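# Unload three sand cores from mould onto plywood

## Task

Remove three sand cores from the mould: the long core with the rounded nose, plus the two upright bladed cores sitting in the mould half on the robot's right. Set all three down on the plywood boards next to the mould and release them. The remaining two cores must stay upright in the mould.

## Robot and tools

Robot: two arms, left_arm and right_arm, each with six joints and a two-finger gripper. Joint order for every row and every per-joint list is always: waist, shoulder, elbow, wrist pitch, wrist yaw, wrist roll. Stated joint ranges (rad): waist -2.618 to 3.054, shoulder 0.000 to 3.142, elbow 0.000 to 3.142, wrist pitch -1.571 to 1.571, wrist yaw -1.571 to 1.571, wrist roll -2.094 to 2.094. A real end stop may differ from these by up to 0.059 rad.

Frames: the scene frame has its origin at table-top height, halfway between the nominal arm bases, +x pointing out over the table, +z up, and left_arm on the +y side (names do not match image sides). Calibrated bases: left_arm at (+0.031, +0.345, 0) m, quat_wxyz (+1.000, 0, 0, +0.008); right_arm at (+0.030, -0.335, 0) m, quat_wxyz (+1.000, 0, 0, -0.014). Each hand's end_effector_position (m) and end_effector_quat_wxyz are given in that arm's own base frame, and may be a few cm off, worse at long reach. The reported position sits between the finger pads, roughly 1 cm short of the tips; fingers extend along the gripper's +z and open/close along its y.

A row is 14 numbers, each in [-1, 1], covering both arms even if one stays still: left_arm's six joint values then its opening, then the same seven for right_arm. Joint values are offsets, not poses: they count from the Joint targets shown at the start of the action (or move), never from the previous row. Scale: 1.0 equals 2.224 rad for waist, shoulder and elbow, and 8.485 rad for the three wrist joints. The opening value is absolute: +1 fully open, -1 closed. To keep an arm where it is, send 0 for its joints; to keep a gripper unchanged, resend its current command (0 is itself a command).

execute_actions(actions, cameras): actions is a list of actions; each action is a list of up to 15 rows, one per 1/30 s step, the final row held to fill 15 steps. Repeating an offset in a new action moves further. An action requesting a joint more than 0.059 rad beyond its range is rejected for both arms; a malformed action or a bad first action rejects the whole call. An empty list just reports state and images. cameras picks image sources: cam_left_wrist, cam_right_wrist; omitted/null/["all"] gives all, [] gives none.

move(target, speed, blend, opening_speed, blocking, cameras): target is one 14-number row, or a list of up to 15 rows, all offsets from the same current Joint targets. Joints move together, so grippers trace curves; no collision avoidance. speed is rad/s for the joint with the longest travel (0.01 to 12.57, default 0.5), one value or one per target. blend (rad) rounds corners between listed targets. opening_speed (0.2 or more, per second on the -1..+1 scale) ramps the gripper; use a low value when closing on something breakable. Finger changes in later targets are applied only once everything stops there. blocking=false returns after about 0.5 s while motion continues. The result adds a move: line such as done, off_target (resting over 0.035 rad from target), moving, held or fault, and limits=held if steps were withheld. done does not prove contact or no contact.

wait(seconds 0 to 10) lets time pass, holding commands. stop brakes a running move (needs room). zoom_image(camera, region [x0,y0,x1,y1], at most 504x504 px, origin top-left) enlarges part of the latest wrist image. finished_scene(scene) ends the current scene irreversibly; give its number.

Result lines: Joint positions and Joint velocities per arm (rad, rad/s) plus finger gap (m; 0.094 fully open); Joint targets (the base for your next offsets); Tool commands; grip_measured (opening on command scale; up to ~2.7 mm wide when empty, ~3 mm narrower than a hard gripped part); grip_effort_nm (motor effort, negative closing, not a true pad force); Joint torques (include arm weight; joints 1-3 wrap at ±28 N m). Velocities reading within noise means the arm is still. "joint sent to its limit" means a joint hit its real stop; no such line does not guarantee more room. "joint command not followed" means the clearance check altered targets. MOTOR HOT appears at 75 °C; at 90 °C the arm folds and stays idle; at 100 °C it collapses.

Motion limits: each target stays within 0.339 rad (big joints) or 2.2 rad (wrist) of the measured angle, and targets putting a gripper over 200 mm from its current place are scaled back, so large moves may need several actions. Tiny changes may not start a joint.

Gripping: the gripper presses at full force once commanded about 0.05 below the first-touch reading (0.11 for small or round items). Release by commanding well above grip_measured. Pads give roughly 50-64 N each.

Avoid: dropping cores, releasing them while moving, slamming or hitting hard, pressing hard into the mould, knocking over the two cores that must stay, anything leaving the table, arm-on-arm contact or one gripper closing on the other, and prolonged stretched or loaded poses that heat motors. If an arm is stuck pushing, command its targets back past its measured positions. A loose object may occasionally be nudged by an outside push; a camera cable touching something counts as arm contact. Wrist cameras: 896x504 each.

Each tool is called after "Request:" in YAML: its name, and indented under it one key for each argument.

## Session

Request:
execute_actions:
  actions: []

Scene clock: 0.00 s.
left_arm: end_effector_position=(+0.3493, -0.0518, +0.2095) grip_measured=+1.000 grip_effort_nm=n/a end_effector_quat_wxyz=(+0.534, -0.007, +0.815, -0.226) | right_arm: end_effector_position=(+0.3046, +0.0783, +0.1820) grip_measured=+1.000 grip_effort_nm=n/a end_effector_quat_wxyz=(+0.477, +0.034, +0.863, +0.162)
Joint positions: left_arm=[0.059 1.017 0.578 0.071 0.424 -0.25 0.094] | right_arm=[0.21 0.854 0.562 -0.224 -0.068 0.329 0.094]
Joint velocities: within noise
Joint torques (N m): no reading
Heat: left arm: 30 °C; right arm: 31 °C.
Joint targets: left_arm=[0.059 1.010 0.587 0.072 0.427 -0.248] | right_arm=[0.210 0.847 0.574 -0.220 -0.067 0.327]
Tool commands: left_gripper/opening=+1.0 right_gripper/opening=+1.0

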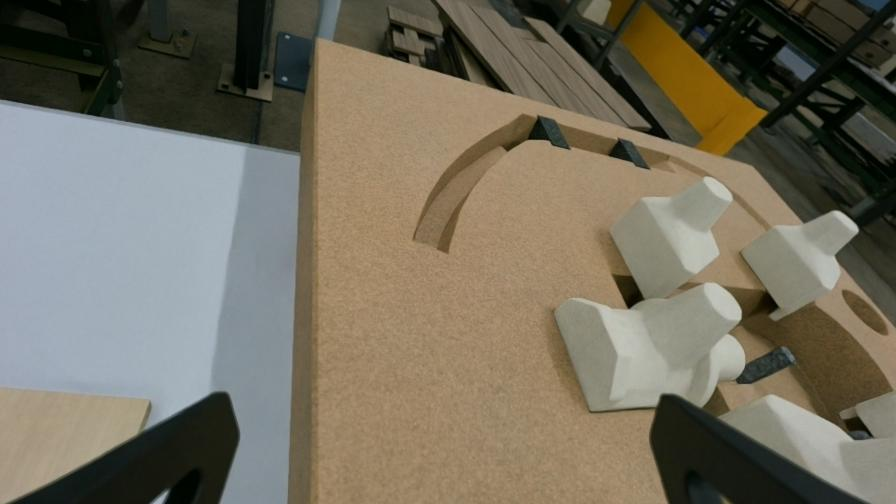

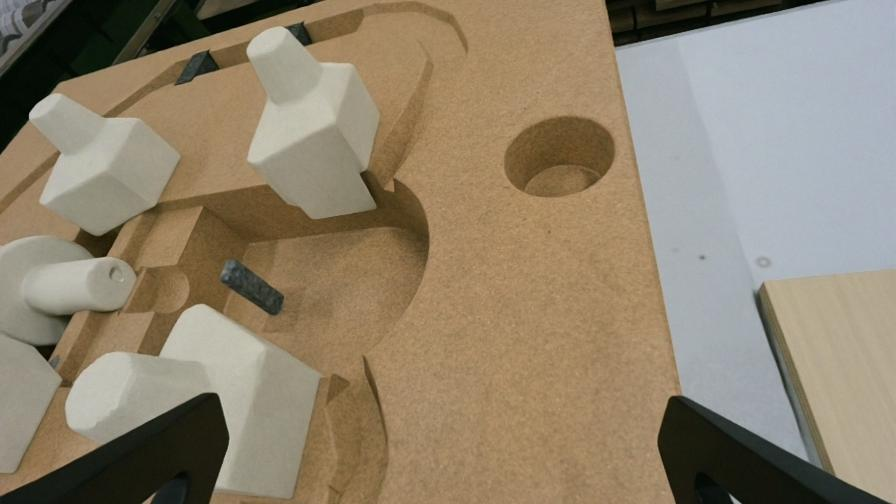

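Request:
move:
  target: [-0.139,0.1983,0.4766,-0.1789,-0.0503,0.0292,1,0.018,0.2716,0.4825,-0.1445,0.0079,-0.0385,1]
  speed: 0.8

Scene clock: 18.30 s.
left_arm: end_effector_position=(+0.2837, -0.0710, +0.2479) grip_measured=+1.000 grip_effort_nm=0.032 end_effector_quat_wxyz=(+0.156, +0.117, +0.981, -0.024) | right_arm: end_effector_position=(+0.2845, +0.0728, +0.2448) grip_measured=+1.000 grip_effort_nm=0.022 end_effector_quat_wxyz=(+0.153, -0.117, +0.981, +0.023)
Joint positions: left_arm=[-0.243 1.439 1.623 -1.438 0.009 -0.007 0.094] | right_arm=[0.242 1.445 1.616 -1.432 -0.008 0.007 0.094]
Joint velocities: within noise
Joint torques (N m): left_arm=[-0.44 -3.55 6.71 0.97 -0.08 0.02] | right_arm=[0.64 -3.82 7.57 0.48 0.06 -0.1]
Heat: left arm: 33 °C; right arm: 34 °C.
Joint targets: left_arm=[-0.250 1.451 1.648 -1.446 0.000 -0.001] | right_arm=[0.250 1.451 1.647 -1.446 0.000 0.000]
move: done

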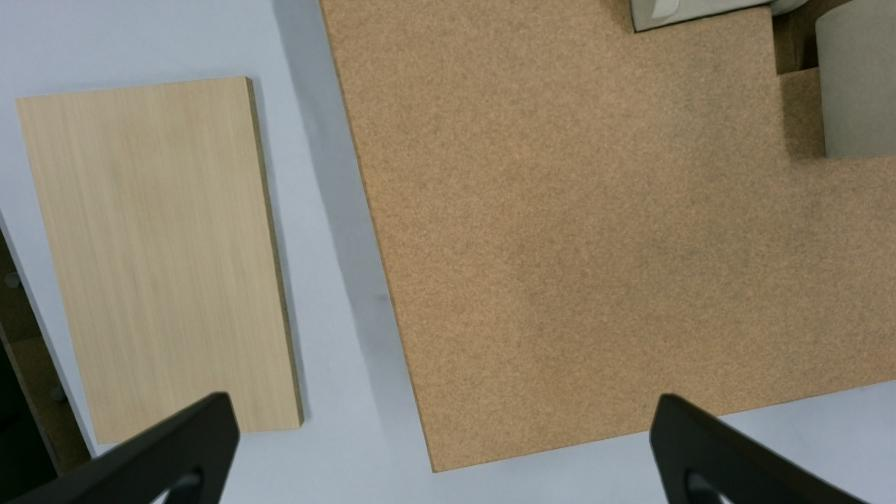

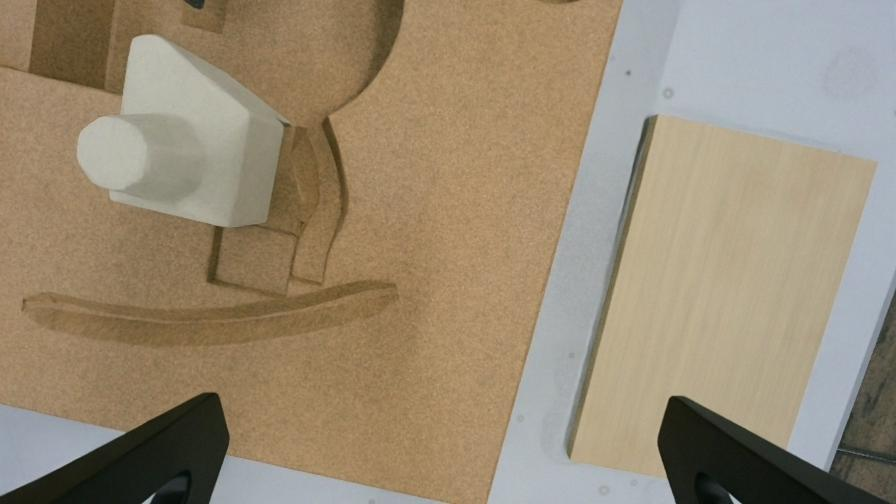

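Request:
move:
  target: [0,0,0,0,0,0,1,0.07,0.17,0.1646,0.0014,0,0,1]
  speed: 0.8
  cameras: ["cam_right_wrist"]

Request:
move:
  target: [0,0,0,0,0,0,1,0.16,0,0,0,0,0,1]
  speed: 0.8
  cameras: ["cam_right_wrist"]

Scene clock: 36.53 s.
left_arm: end_effector_position=(+0.2835, -0.0708, +0.2478) grip_measured=+1.000 grip_effort_nm=0.032 end_effector_quat_wxyz=(+0.155, +0.117, +0.981, -0.024) | right_arm: end_effector_position=(+0.3587, +0.1555, +0.2325) grip_measured=+1.000 grip_effort_nm=0.027 end_effector_quat_wxyz=(+0.140, -0.196, +0.970, +0.031)
Joint positions: left_arm=[-0.243 1.439 1.623 -1.439 0.009 -0.007 0.094] | right_arm=[0.405 1.83 1.984 -1.437 -0.005 0.006 0.094]
Joint velocities: within noise
Joint torques (N m): left_arm=[-0.5 -3.56 6.67 0.97 -0.06 0.04] | right_arm=[0.1 -7.46 7.45 0.58 0.04 -0.11]
Heat: left arm: 34 °C; right arm: 33 °C.
Joint targets: left_arm=[-0.250 1.451 1.648 -1.446 0.000 -0.001] | right_arm=[0.406 1.830 2.013 -1.434 0.000 0.000]
move: done
Images, in order (width x height): cam_right_wrist 896x504.

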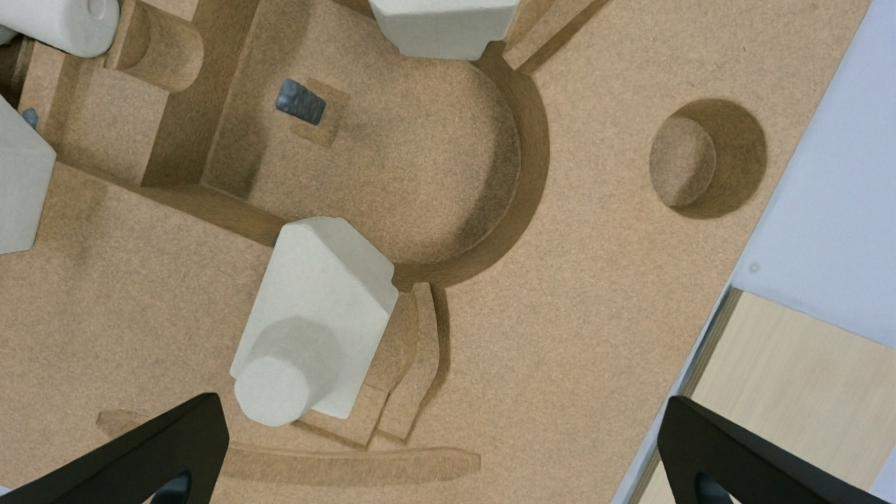

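Scene clock: 37.43 s.
left_arm: end_effector_position=(+0.2835, -0.0708, +0.2478) grip_measured=+1.000 grip_effort_nm=0.027 end_effector_quat_wxyz=(+0.155, +0.117, +0.981, -0.024) | right_arm: end_effector_position=(+0.2808, +0.2720, +0.2325) grip_measured=+1.000 grip_effort_nm=0.027 end_effector_quat_wxyz=(+0.133, -0.367, +0.919, +0.055)
Joint positions: left_arm=[-0.243 1.439 1.623 -1.439 0.009 -0.007 0.094] | right_arm=[0.766 1.83 1.984 -1.437 -0.002 0.005 0.094]
Joint velocities: within noise
Joint torques (N m): left_arm=[-0.44 -3.49 6.68 0.96 -0.08 0.02] | right_arm=[-0.43 -7.49 7.43 0.59 0.04 -0.1]
Heat: left arm: 35 °C; right arm: 33 °C.
Joint targets: left_arm=[-0.250 1.451 1.648 -1.446 0.000 -0.001] | right_arm=[0.762 1.830 2.013 -1.434 0.000 0.000]
move: done
Images, in order (width x height): cam_right_wrist 896x504.

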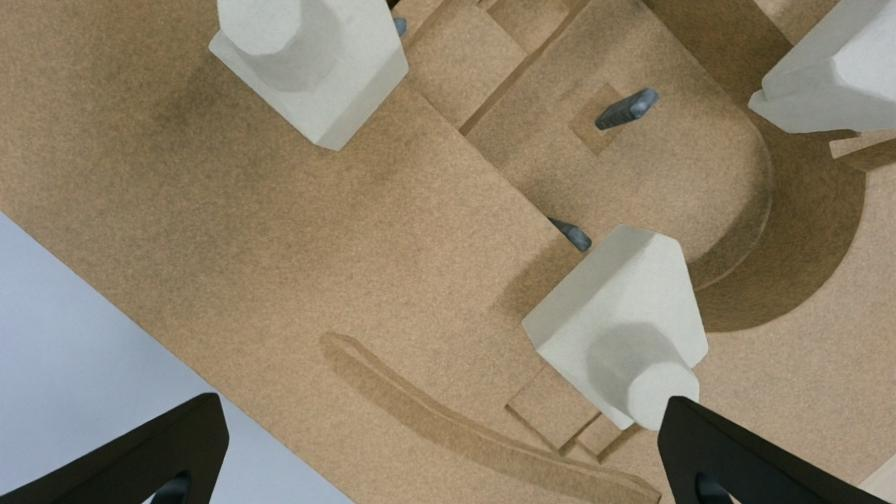

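Request:
move:
  target: [0,0,0,0,0,0,1,-0.1,0.0238,-0.0391,0.0047,0,0.0636,1]
  speed: 0.6
  cameras: ["cam_right_wrist","cam_left_wrist"]

Scene clock: 76.07 s.
left_arm: end_effector_position=(+0.2835, -0.0708, +0.2478) grip_measured=+1.000 grip_effort_nm=0.032 end_effector_quat_wxyz=(+0.155, +0.117, +0.981, -0.024) | right_arm: end_effector_position=(+0.3371, +0.2039, +0.2030) grip_measured=+1.000 grip_effort_nm=0.022 end_effector_quat_wxyz=(+0.094, -0.004, +0.994, +0.057)
Joint positions: left_arm=[-0.243 1.439 1.623 -1.439 0.008 -0.007 0.094] | right_arm=[0.541 1.874 1.935 -1.411 -0.001 0.532 0.094]
Joint velocities: within noise
Joint torques (N m): left_arm=[-0.43 -3.58 6.74 0.99 -0.06 0] | right_arm=[-0.2 -7.24 4.55 0.61 0 0.07]
Heat: left arm: 36 °C; right arm: 35 °C.
Joint targets: left_arm=[-0.250 1.451 1.648 -1.446 0.000 -0.001] | right_arm=[0.539 1.882 1.926 -1.394 0.000 0.540]
move: done

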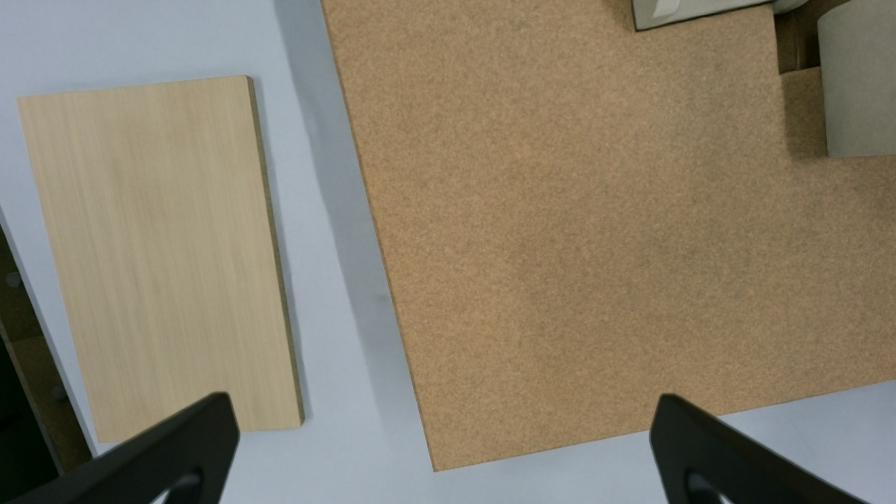

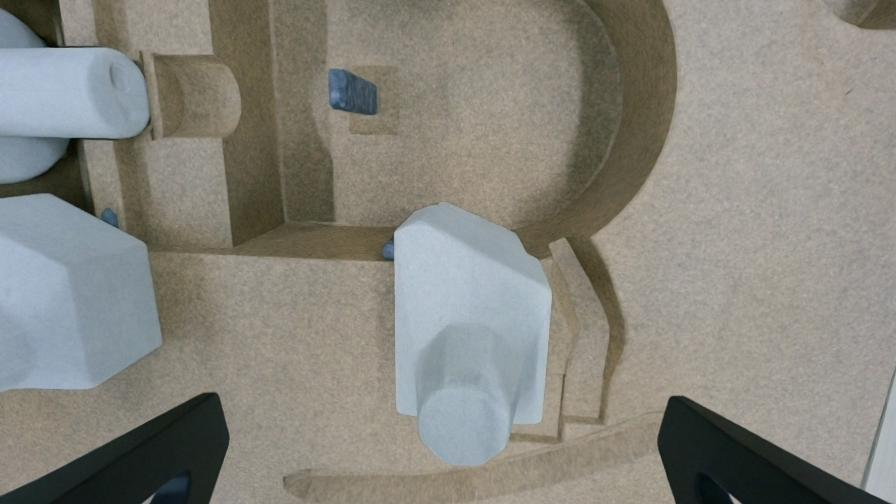

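Request:
move:
  target: [0,0,0,0,0,0,1,0.0025,0.0544,-0.0495,0.0012,0,0.0008,1]
  speed: 0.25
  cameras: ["cam_right_wrist"]

Scene clock: 88.57 s.
left_arm: end_effector_position=(+0.2835, -0.0708, +0.2478) grip_measured=+1.000 grip_effort_nm=0.032 end_effector_quat_wxyz=(+0.155, +0.117, +0.981, -0.024) | right_arm: end_effector_position=(+0.3246, +0.1964, +0.1257) grip_measured=+1.000 grip_effort_nm=0.022 end_effector_quat_wxyz=(-0.004, -0.001, +1.000, -0.001)
Joint positions: left_arm=[-0.243 1.439 1.623 -1.439 0.008 -0.007 0.094] | right_arm=[0.541 2 1.821 -1.4 -0.001 0.539 0.094]
Joint velocities: within noise
Joint torques (N m): left_arm=[-0.49 -3.59 6.63 0.98 -0.06 0.01] | right_arm=[0.34 -8.57 4.7 0.24 0.01 0.03]
Heat: left arm: 36 °C; right arm: 34 °C.
Joint targets: left_arm=[-0.250 1.451 1.648 -1.446 0.000 -0.001] | right_arm=[0.545 2.004 1.816 -1.384 0.000 0.547]
move: done
Images, in order (width x height): cam_right_wrist 896x504.

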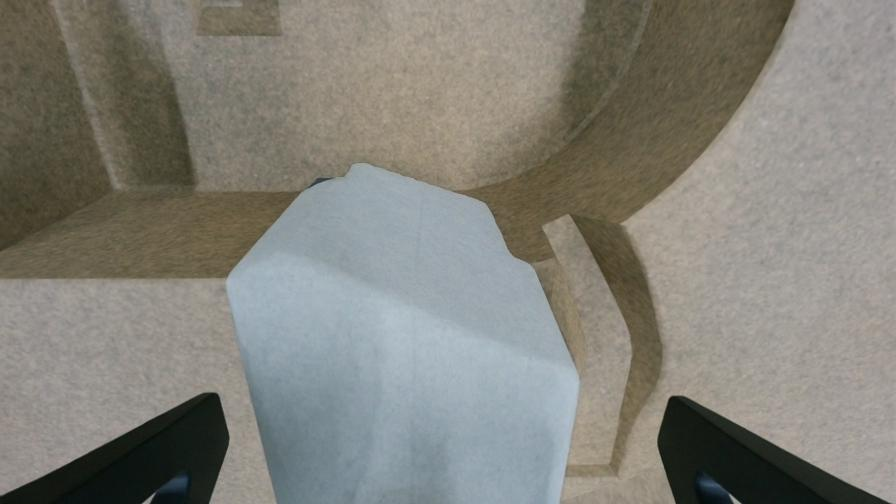

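Request:
move:
  target:
    - [0,0,0,0,0,0,1,-0.0036,0.0189,0.009,0.0027,0,-0.0008,1]
    - [0,0,0,0,0,0,1,-0.0036,0.0189,0.009,0.0027,0,-0.0008,-0.15]
  speed: 0.15
  opening_speed: 0.35
  cameras: ["cam_right_wrist"]

Scene clock: 101.70 s.
left_arm: end_effector_position=(+0.2835, -0.0708, +0.2478) grip_measured=+1.000 grip_effort_nm=0.032 end_effector_quat_wxyz=(+0.155, +0.117, +0.981, -0.024) | right_arm: end_effector_position=(+0.3304, +0.2008, +0.1127) grip_measured=+0.159 grip_effort_nm=-1.004 end_effector_quat_wxyz=(-0.008, -0.001, +1.000, -0.001)
Joint positions: left_arm=[-0.243 1.439 1.623 -1.439 0.008 -0.007 0.094] | right_arm=[0.541 2.036 1.821 -1.371 -0.006 0.539 0.054]
Joint velocities: within noise
Joint torques (N m): left_arm=[-0.38 -3.52 6.67 0.95 -0.07 0] | right_arm=[-0.35 -8.27 6.22 0.16 0.04 -0.03]
Heat: left arm: 36 °C; right arm: 36 °C.
Joint targets: left_arm=[-0.250 1.451 1.648 -1.446 0.000 -0.001] | right_arm=[0.537 2.046 1.836 -1.361 0.000 0.540]
move: done
Images, in order (width x height): cam_right_wrist 896x504.

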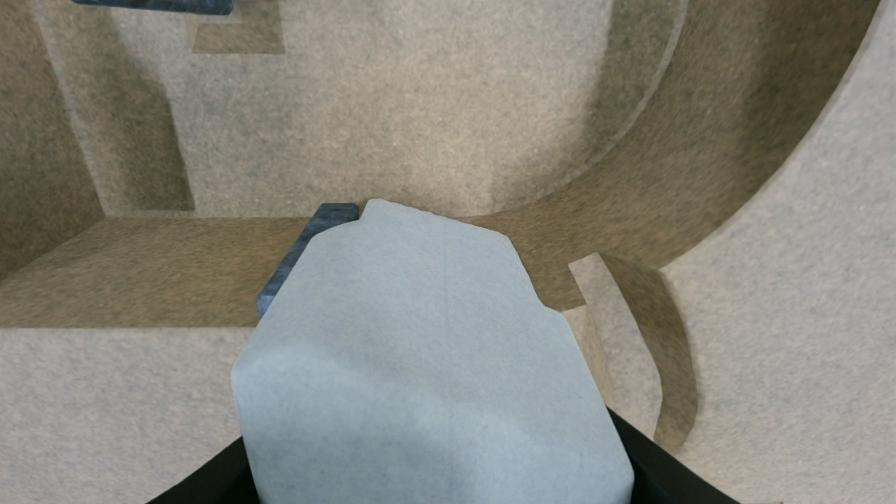

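Request:
move:
  target:
    - [0,0,0,0,0,0,1,0,0.004,0.0522,-0.0126,0,0,-0.15]
    - [0,0,0,0,0,0,1,0,0.0148,0.1138,-0.024,0,0,-0.15]
    - [0,0,0,0,0,0,1,0,-0.1565,-0.0045,-0.0079,0,0,-0.15]
  speed: [0.2,0.2,0.35]

Scene clock: 111.37 s.
left_arm: end_effector_position=(+0.2835, -0.0708, +0.2478) grip_measured=+1.000 grip_effort_nm=0.037 end_effector_quat_wxyz=(+0.155, +0.117, +0.981, -0.024) | right_arm: end_effector_position=(+0.2997, +0.1824, +0.2163) grip_measured=+0.159 grip_effort_nm=-1.004 end_effector_quat_wxyz=(+0.082, -0.001, +0.995, +0.053)
Joint positions: left_arm=[-0.243 1.439 1.623 -1.439 0.008 -0.007 0.094] | right_arm=[0.541 1.738 1.825 -1.462 -0.006 0.539 0.054]
Joint velocities: within noise
Joint torques (N m): left_arm=[-0.47 -3.52 6.56 0.98 -0.08 0.02] | right_arm=[-0.34 -10.03 5.22 0.73 0.04 -0.03]
Heat: left arm: 36 °C; right arm: 37 °C.
Joint targets: left_arm=[-0.250 1.451 1.648 -1.446 0.000 -0.001] | right_arm=[0.537 1.698 1.827 -1.428 0.000 0.540]
move: off_target (right_arm); right_arm: the shoulder is farthest, 0.040 rad from its target

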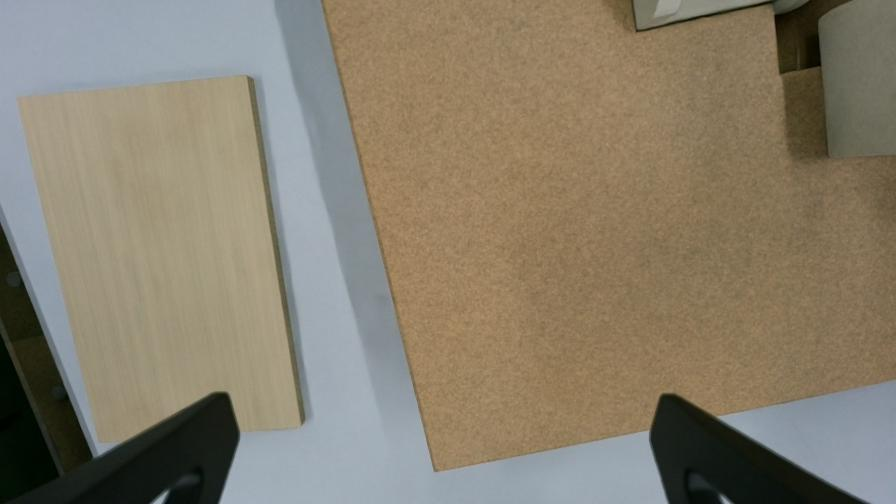

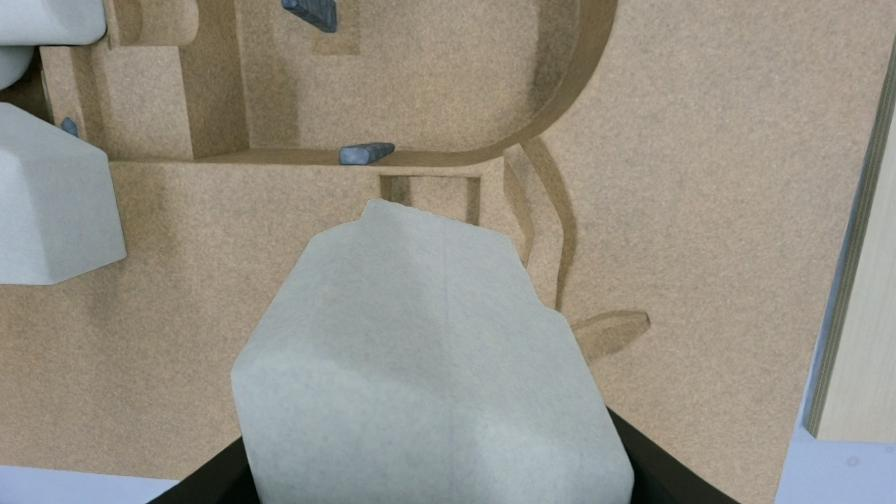

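Request:
move:
  target: [0,0,0,0.088,0.106,0,1,0,0,0,0,0,0,-0.15]
  speed: 1.0
  cameras: ["cam_left_wrist"]

Scene clock: 117.10 s.
left_arm: end_effector_position=(+0.3300, -0.2225, +0.3913) grip_measured=+1.000 grip_effort_nm=0.032 end_effector_quat_wxyz=(+0.400, +0.303, +0.754, -0.423) | right_arm: end_effector_position=(+0.3001, +0.1826, +0.2164) grip_measured=+0.159 grip_effort_nm=-1.004 end_effector_quat_wxyz=(+0.083, -0.001, +0.995, +0.053)
Joint positions: left_arm=[-0.243 1.439 1.623 -0.712 0.882 -0.007 0.094] | right_arm=[0.541 1.738 1.825 -1.46 -0.006 0.539 0.054]
Joint velocities: within noise
Joint torques (N m): left_arm=[-0.54 -4.04 7.41 1.99 0.46 0.01] | right_arm=[-0.36 -10.06 5.2 0.73 0.04 -0.03]
Heat: left arm: 36 °C; right arm: 37 °C.
Joint targets: left_arm=[-0.250 1.451 1.648 -0.699 0.899 -0.001] | right_arm=[0.537 1.698 1.827 -1.428 0.000 0.540]
move: off_target (right_arm); right_arm: the shoulder is farthest, 0.040 rad from its target
Images, in order (width x height): cam_left_wrist 896x504.

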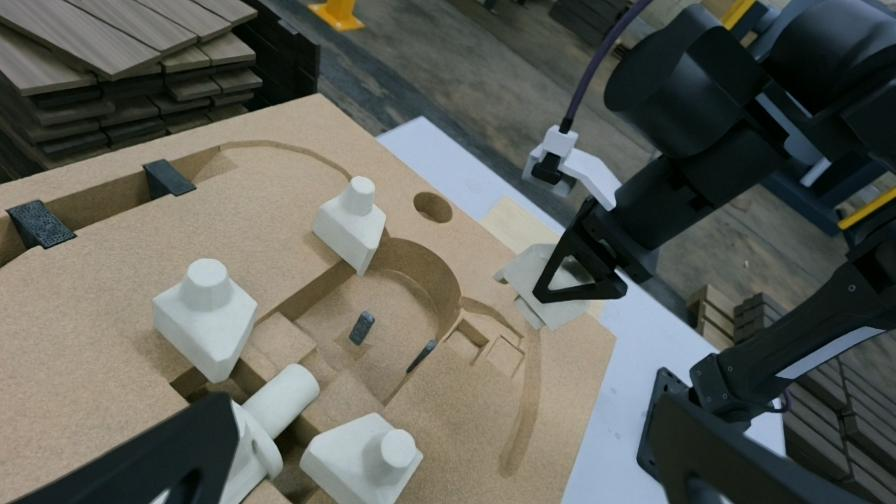

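Request:
zoom_image:
  camera: "cam_left_wrist"
  region: [380, 180, 660, 360]

Scaled by 1.800.

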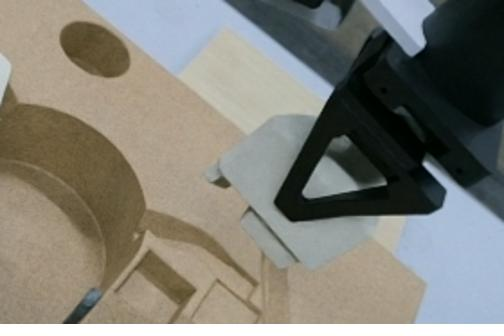

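Request:
move:
  target:
    - [0,0,0,0,0,0,1,-0.4375,0,0,0,0,-0.1143,-0.15]
    - [0,0,0,0,0,0,1,-0.4375,-0.03,-0.1252,-0.0071,0,-0.1143,-0.15]
    - [0,0,0,0,0,0,1,-0.4375,-0.03,-0.2682,0.0304,0,-0.1143,-0.15]
  speed: [0.6,0.4,0.25]

Scene clock: 137.03 s.
left_arm: end_effector_position=(+0.3299, -0.2226, +0.3915) grip_measured=+1.000 grip_effort_nm=0.027 end_effector_quat_wxyz=(+0.401, +0.304, +0.753, -0.424) | right_arm: end_effector_position=(+0.2534, -0.1194, +0.0817) grip_measured=+0.159 grip_effort_nm=-1.004 end_effector_quat_wxyz=(-0.026, +0.009, +1.000, +0.009)
Joint positions: left_arm=[-0.243 1.439 1.623 -0.712 0.883 -0.007 0.094] | right_arm=[-0.44 1.674 1.228 -1.18 0.005 -0.423 0.054]
Joint velocities: within noise
Joint torques (N m): left_arm=[-0.47 -4.1 7.38 1.96 0.49 0.03] | right_arm=[0.35 -9.61 5.08 0.13 -0.06 -0.11]
Heat: left arm: 37 °C; right arm: 39 °C.
Joint targets: left_arm=[-0.250 1.451 1.648 -0.699 0.900 -0.001] | right_arm=[-0.436 1.631 1.230 -1.170 0.000 -0.430]
move: off_target (right_arm); right_arm: the shoulder is farthest, 0.042 rad from its target

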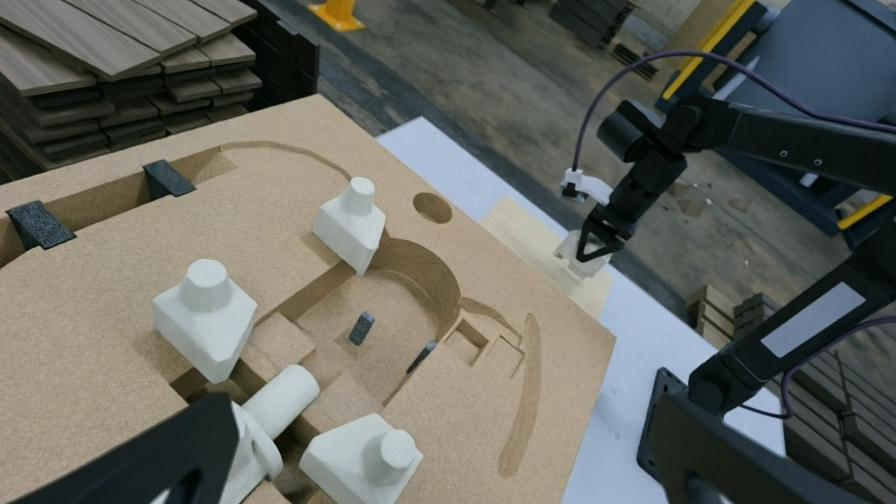

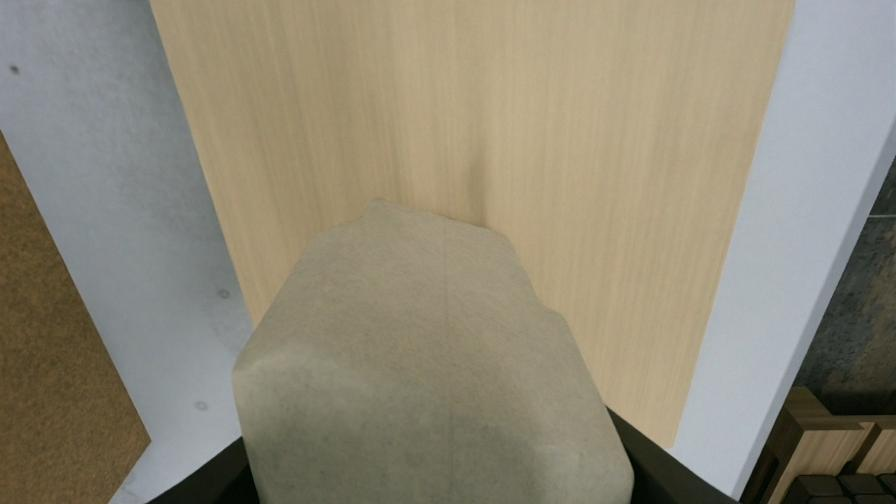

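Request:
move:
  target: [0,0,0,0,0,0,1,0.0184,0.0544,0.0339,0.0054,0,0.004,-0.15]
  speed: 0.15
  cameras: []

Request:
move:
  target: [0,0,0,0,0,0,1,0,0.0067,-0.0197,0.0069,0,0,-0.15]
  speed: 0.06

Scene clock: 144.03 s.
left_arm: end_effector_position=(+0.3299, -0.2226, +0.3915) grip_measured=+1.000 grip_effort_nm=0.027 end_effector_quat_wxyz=(+0.401, +0.304, +0.753, -0.424) | right_arm: end_effector_position=(+0.2728, -0.1165, +0.0717) grip_measured=+0.159 grip_effort_nm=-1.004 end_effector_quat_wxyz=(-0.027, +0.001, +1.000, +0.008)
Joint positions: left_arm=[-0.243 1.439 1.623 -0.712 0.883 -0.007 0.094] | right_arm=[-0.403 1.745 1.269 -1.151 0.006 -0.401 0.054]
Joint velocities: within noise
Joint torques (N m): left_arm=[-0.47 -4.15 7.27 1.98 0.48 0.01] | right_arm=[0.69 -6.08 7.86 0.27 -0.07 -0.01]
Heat: left arm: 37 °C; right arm: 40 °C.
Joint targets: left_arm=[-0.250 1.451 1.648 -0.699 0.899 -0.001] | right_arm=[-0.395 1.752 1.305 -1.125 0.000 -0.396]
move: off_target (right_arm); right_arm: the elbow is farthest, 0.037 rad from its target
No camera images: "cameras" was empty.

Scene clock: 145.23 s.
left_arm: end_effector_position=(+0.3299, -0.2226, +0.3915) grip_measured=+1.000 grip_effort_nm=0.022 end_effector_quat_wxyz=(+0.401, +0.304, +0.753, -0.424) | right_arm: end_effector_position=(+0.2736, -0.1168, +0.0711) grip_measured=+0.159 grip_effort_nm=-0.999 end_effector_quat_wxyz=(-0.026, +0.002, +1.000, +0.008)
Joint positions: left_arm=[-0.243 1.439 1.623 -0.712 0.883 -0.007 0.094] | right_arm=[-0.403 1.746 1.269 -1.148 0.006 -0.399 0.054]
Joint velocities: within noise
Joint torques (N m): left_arm=[-0.47 -4.11 7.32 1.98 0.49 0.01] | right_arm=[0.7 -5.07 4.38 0.79 -0.06 0]
Heat: left arm: 37 °C; right arm: 40 °C.
Joint targets: left_arm=[-0.250 1.451 1.648 -0.699 0.899 -0.001] | right_arm=[-0.395 1.767 1.261 -1.066 0.000 -0.396]
move: off_target (right_arm); right_arm: the wrist pitch is farthest, 0.081 rad from its target

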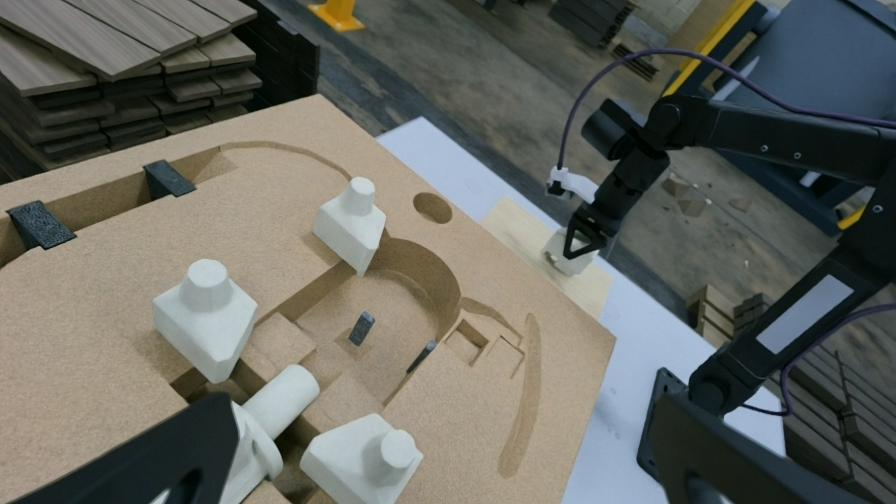

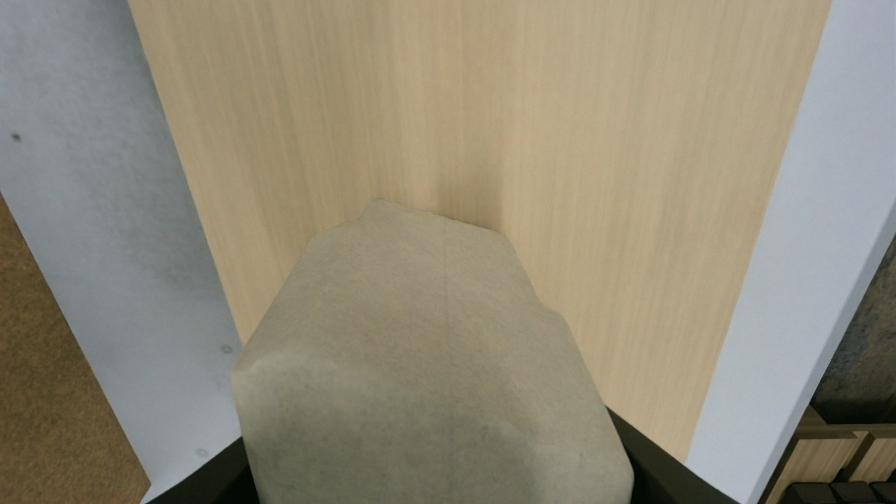

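Request:
move:
  target: [0,0,0,0,0,0,1,0,0,0,0,0,0,0.5]
  opening_speed: 0.3

Scene clock: 151.47 s.
left_arm: end_effector_position=(+0.3299, -0.2226, +0.3915) grip_measured=+1.000 grip_effort_nm=0.037 end_effector_quat_wxyz=(+0.401, +0.304, +0.753, -0.424) | right_arm: end_effector_position=(+0.2878, -0.1226, +0.0666) grip_measured=+0.497 grip_effort_nm=0.183 end_effector_quat_wxyz=(-0.003, +0.002, +1.000, -0.002)
Joint positions: left_arm=[-0.243 1.439 1.623 -0.712 0.883 -0.007 0.094] | right_arm=[-0.402 1.761 1.269 -1.083 0.007 -0.399 0.07]
Joint velocities: within noise
Joint torques (N m): left_arm=[-0.38 -4.1 7.27 1.97 0.49 -0.01] | right_arm=[0.43 -6.32 4.44 0.26 -0.07 -0.01]
Heat: left arm: 37 °C; right arm: 38 °C.
Joint targets: left_arm=[-0.250 1.451 1.648 -0.699 0.899 -0.001] | right_arm=[-0.396 1.767 1.261 -1.066 0.000 -0.396]
move: done

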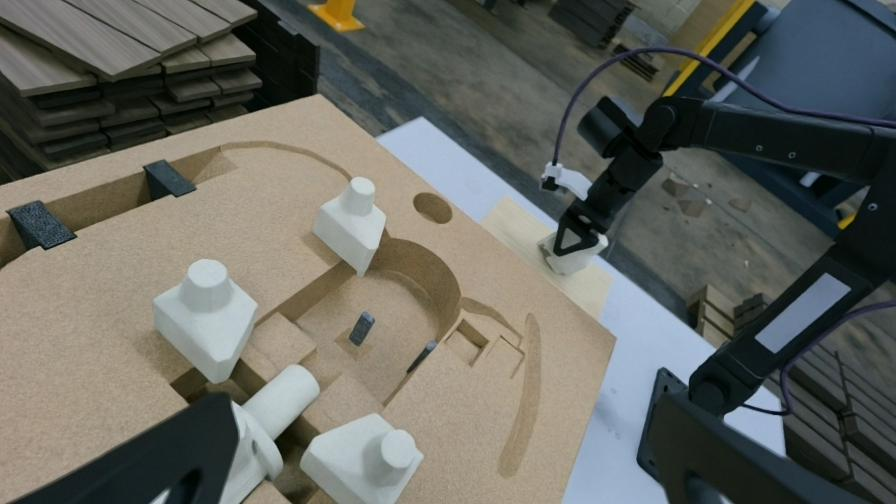

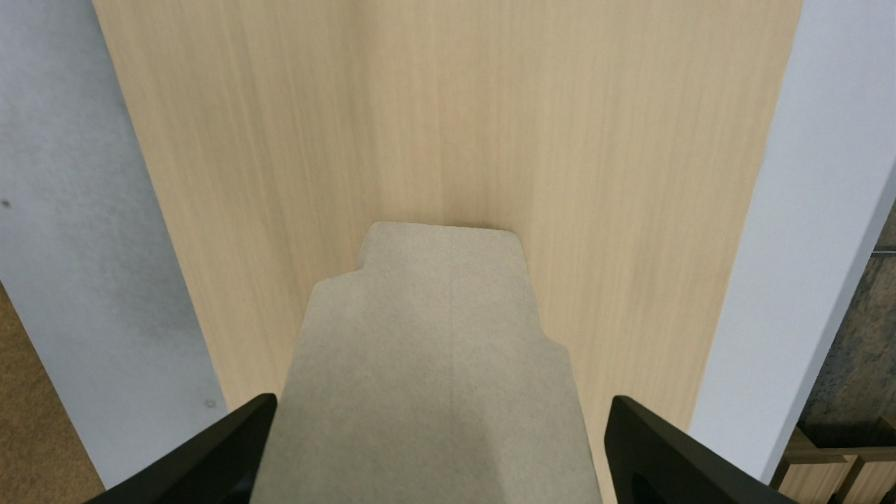

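Request:
move:
  target:
    - [0,0,0,0,0,0,1,0,0,0,0,0,0,0.5]
    - [0,0,0,0,0,0,1,0,0,0,0,0,0,0.95]
    - [0,0,0,0,0,0,1,0,-0.0101,0.1866,-0.0514,0,0,0.95]
    - [0,0,0,0,0,0,1,0,-0.031,0.254,-0.0427,0,0,0.95]
  speed: 0.35
  opening_speed: 0.6

Scene clock: 158.90 s.
left_arm: end_effector_position=(+0.3299, -0.2226, +0.3915) grip_measured=+1.000 grip_effort_nm=0.027 end_effector_quat_wxyz=(+0.401, +0.304, +0.753, -0.424) | right_arm: end_effector_position=(+0.3216, -0.1370, +0.2173) grip_measured=+0.947 grip_effort_nm=0.178 end_effector_quat_wxyz=(+0.096, +0.002, +0.994, -0.044)
Joint positions: left_arm=[-0.243 1.439 1.623 -0.712 0.883 -0.007 0.094] | right_arm=[-0.402 1.718 1.803 -1.445 0.007 -0.399 0.091]
Joint velocities: within noise
Joint torques (N m): left_arm=[-0.44 -4.14 7.31 1.95 0.5 0.02] | right_arm=[0.57 -8.24 6.97 0.61 -0.07 -0.01]
Heat: left arm: 37 °C; right arm: 37 °C.
Joint targets: left_arm=[-0.250 1.451 1.648 -0.699 0.899 -0.001] | right_arm=[-0.396 1.698 1.826 -1.428 0.000 -0.396]
move: done

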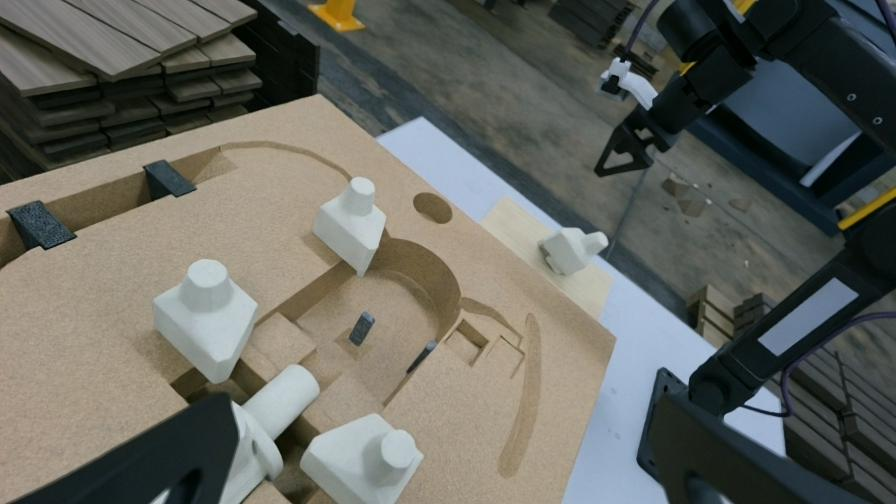

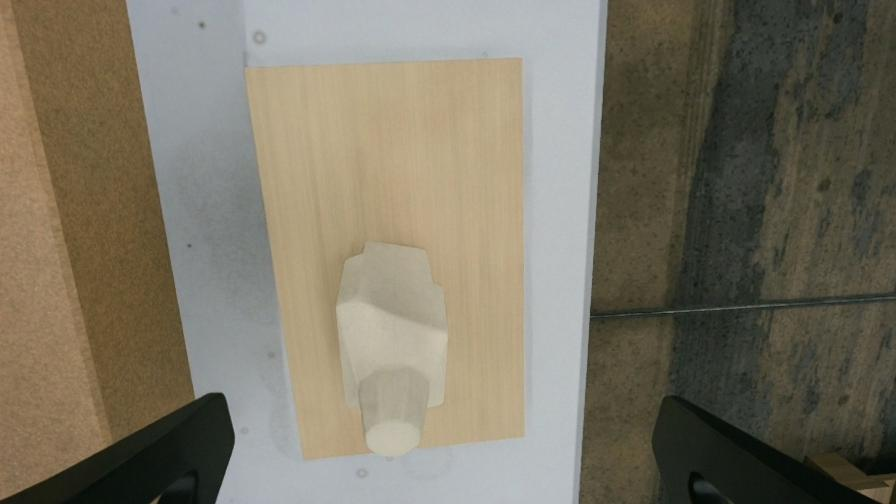

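Request:
move:
  target: [0,0,0,0,0,0,1,0.331,0.08,0.0827,0.0229,0,0.082,1]
  speed: 0.8

Scene clock: 171.43 s.
left_arm: end_effector_position=(+0.3299, -0.2226, +0.3915) grip_measured=+1.000 grip_effort_nm=0.032 end_effector_quat_wxyz=(+0.401, +0.304, +0.753, -0.424) | right_arm: end_effector_position=(+0.4107, +0.1504, +0.2321) grip_measured=+0.997 grip_effort_nm=0.183 end_effector_quat_wxyz=(+0.202, -0.027, +0.977, +0.069)
Joint positions: left_arm=[-0.243 1.439 1.623 -0.712 0.883 -0.007 0.094] | right_arm=[0.347 1.867 1.978 -1.252 -0.003 0.293 0.094]
Joint velocities: within noise
Joint torques (N m): left_arm=[-0.49 -4.18 7.25 1.93 0.47 0] | right_arm=[-0.46 -7.39 7.91 0.96 0.02 0.02]
Heat: left arm: 38 °C; right arm: 38 °C.
Joint targets: left_arm=[-0.250 1.451 1.648 -0.699 0.899 -0.001] | right_arm=[0.341 1.876 2.011 -1.234 0.000 0.300]
move: done

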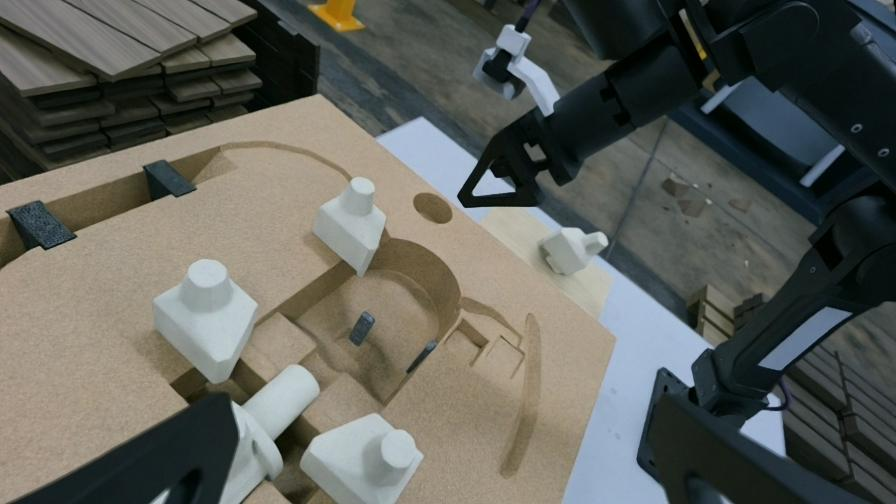

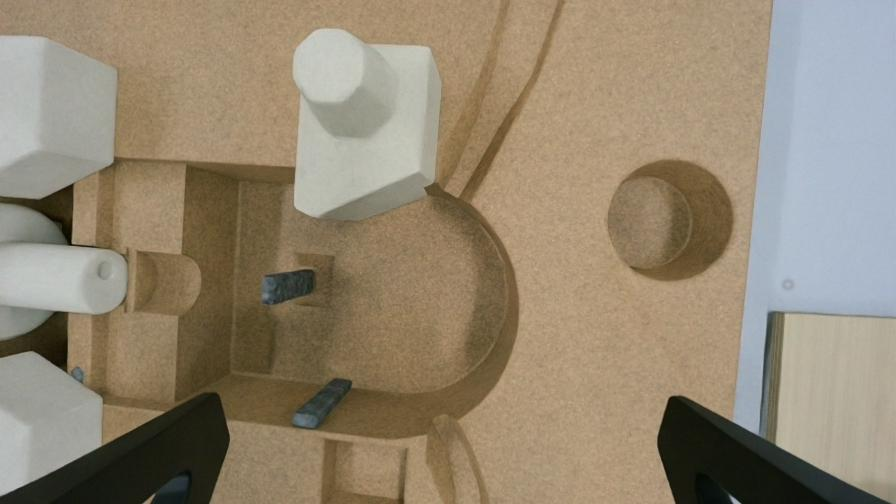

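Request:
move:
  target: [0,0,0,0,0,0,1,0.0562,0.1951,0.1942,-0.0105,0.0218,0.0154,1]
  speed: 0.4
  cameras: ["cam_right_wrist"]

Scene clock: 188.47 s.
left_arm: end_effector_position=(+0.3299, -0.2226, +0.3915) grip_measured=+1.000 grip_effort_nm=0.032 end_effector_quat_wxyz=(+0.401, +0.304, +0.753, -0.424) | right_arm: end_effector_position=(+0.4806, +0.2063, +0.1726) grip_measured=+0.997 grip_effort_nm=0.183 end_effector_quat_wxyz=(+0.202, -0.003, +0.979, +0.003)
Joint positions: left_arm=[-0.243 1.439 1.623 -0.712 0.883 -0.007 0.094] | right_arm=[0.462 2.302 2.411 -1.309 0.172 0.423 0.094]
Joint velocities: within noise
Joint torques (N m): left_arm=[-0.57 -4.15 7.35 1.98 0.5 0.01] | right_arm=[0.34 -10.39 7.76 0.55 0.19 0.03]
Heat: left arm: 38 °C; right arm: 37 °C.
Joint targets: left_arm=[-0.250 1.451 1.648 -0.699 0.899 -0.001] | right_arm=[0.466 2.310 2.442 -1.323 0.185 0.430]
move: done
Images, in order (width x height): cam_right_wrist 896x504.

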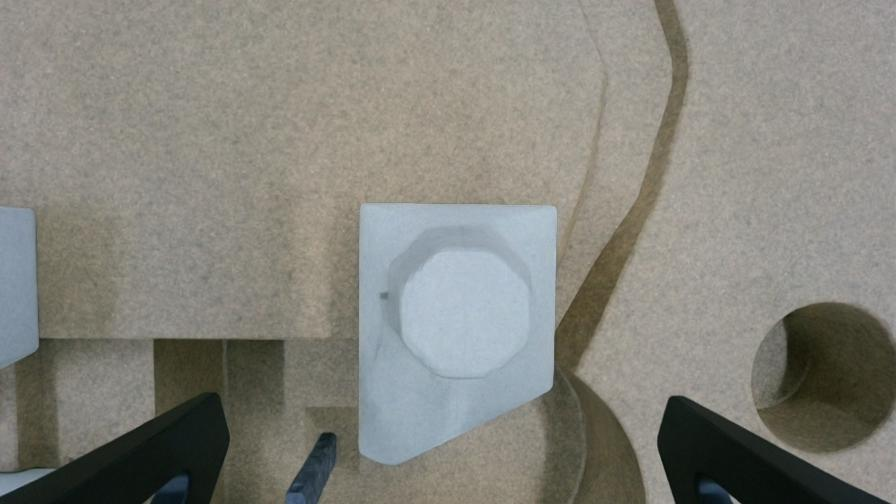

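Request:
move:
  target:
    - [0,0,0,0,0,0,1,-0.0139,0.0174,-0.0706,0.0236,-0.0011,-0.003,1]
    - [0,0,0,0,0,0,1,-0.0139,0.0174,-0.0706,0.0236,-0.0011,-0.003,-0.15]
  speed: 0.15
  opening_speed: 0.35
  cameras: ["cam_right_wrist"]

Scene clock: 200.83 s.
left_arm: end_effector_position=(+0.3298, -0.2227, +0.3916) grip_measured=+1.000 grip_effort_nm=0.032 end_effector_quat_wxyz=(+0.401, +0.304, +0.753, -0.424) | right_arm: end_effector_position=(+0.5034, +0.2057, +0.1314) grip_measured=+0.157 grip_effort_nm=-1.009 end_effector_quat_wxyz=(+0.210, +0.000, +0.978, +0.002)
Joint positions: left_arm=[-0.243 1.439 1.623 -0.712 0.883 -0.007 0.094] | right_arm=[0.442 2.335 2.294 -1.141 0.172 0.409 0.054]
Joint velocities: within noise
Joint torques (N m): left_arm=[-0.53 -4.12 7.3 1.97 0.47 0.02] | right_arm=[-0.66 -10.47 4.9 0.86 0.1 -0.09]
Heat: left arm: 38 °C; right arm: 42 °C.
Joint targets: left_arm=[-0.250 1.451 1.648 -0.699 0.900 -0.001] | right_arm=[0.435 2.349 2.285 -1.123 0.175 0.405]
move: done
Images, in order (width x height): cam_right_wrist 896x504.

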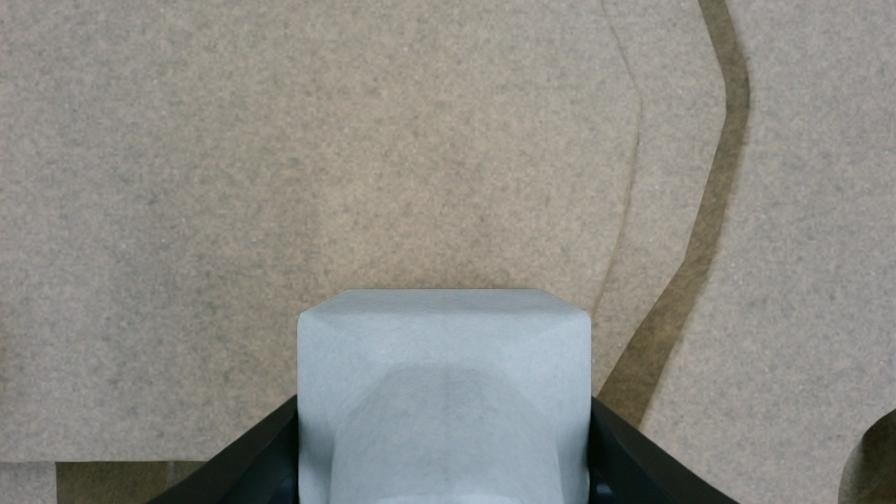

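Request:
move:
  target:
    - [0,0,0,0,0,0,1,0,0.0144,0.0576,-0.0113,0,0,-0.15]
    - [0,0,0,0,0,0,1,0,0.0414,0.1403,-0.0259,0,0,-0.15]
    - [0,0,0,0,0,0,1,0,-0.0283,0.0737,-0.0268,0,0,-0.15]
    - [0,0,0,0,0,0,1,0,-0.2127,-0.1232,-0.0131,0,0,-0.15]
  speed: [0.12,0.12,0.15,0.4]

Scene clock: 218.40 s.
left_arm: end_effector_position=(+0.3299, -0.2227, +0.3916) grip_measured=+1.000 grip_effort_nm=0.037 end_effector_quat_wxyz=(+0.401, +0.304, +0.753, -0.424) | right_arm: end_effector_position=(+0.4111, +0.1623, +0.2194) grip_measured=+0.157 grip_effort_nm=-1.009 end_effector_quat_wxyz=(+0.206, -0.001, +0.979, +0.003)
Joint positions: left_arm=[-0.243 1.439 1.623 -0.711 0.883 -0.007 0.094] | right_arm=[0.441 1.923 2.011 -1.278 0.168 0.406 0.054]
Joint velocities: within noise
Joint torques (N m): left_arm=[-0.49 -4.26 7.27 1.99 0.47 0.01] | right_arm=[-0.57 -12.36 5.38 1.14 0.14 -0.06]
Heat: left arm: 38 °C; right arm: 47 °C.
Joint targets: left_arm=[-0.250 1.451 1.648 -0.699 0.900 -0.001] | right_arm=[0.435 1.875 2.011 -1.234 0.176 0.405]
move: off_target (right_arm); right_arm: the shoulder is farthest, 0.047 rad from its target

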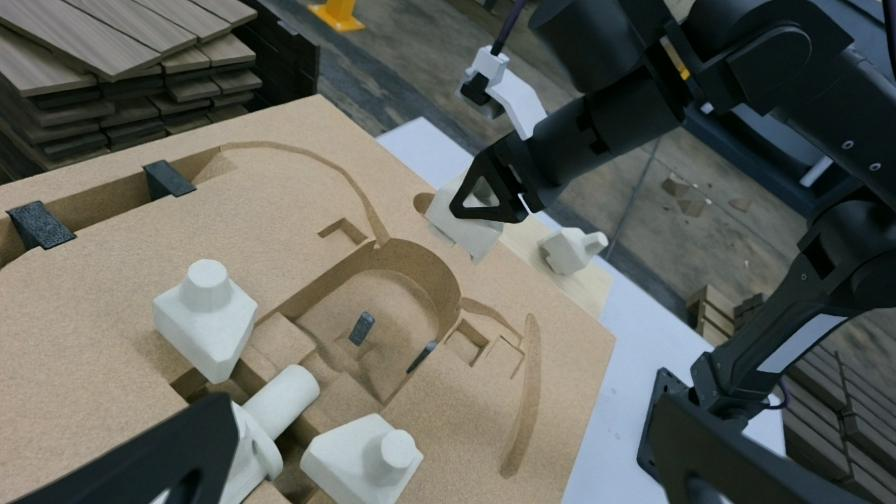

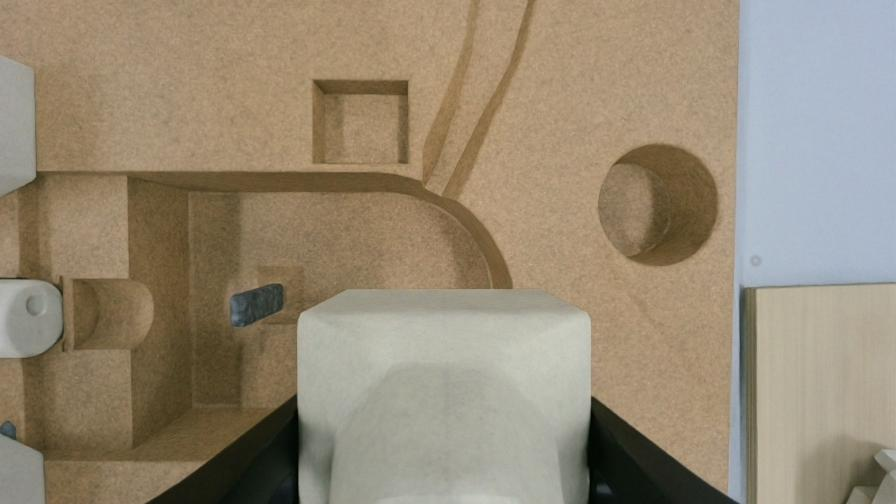

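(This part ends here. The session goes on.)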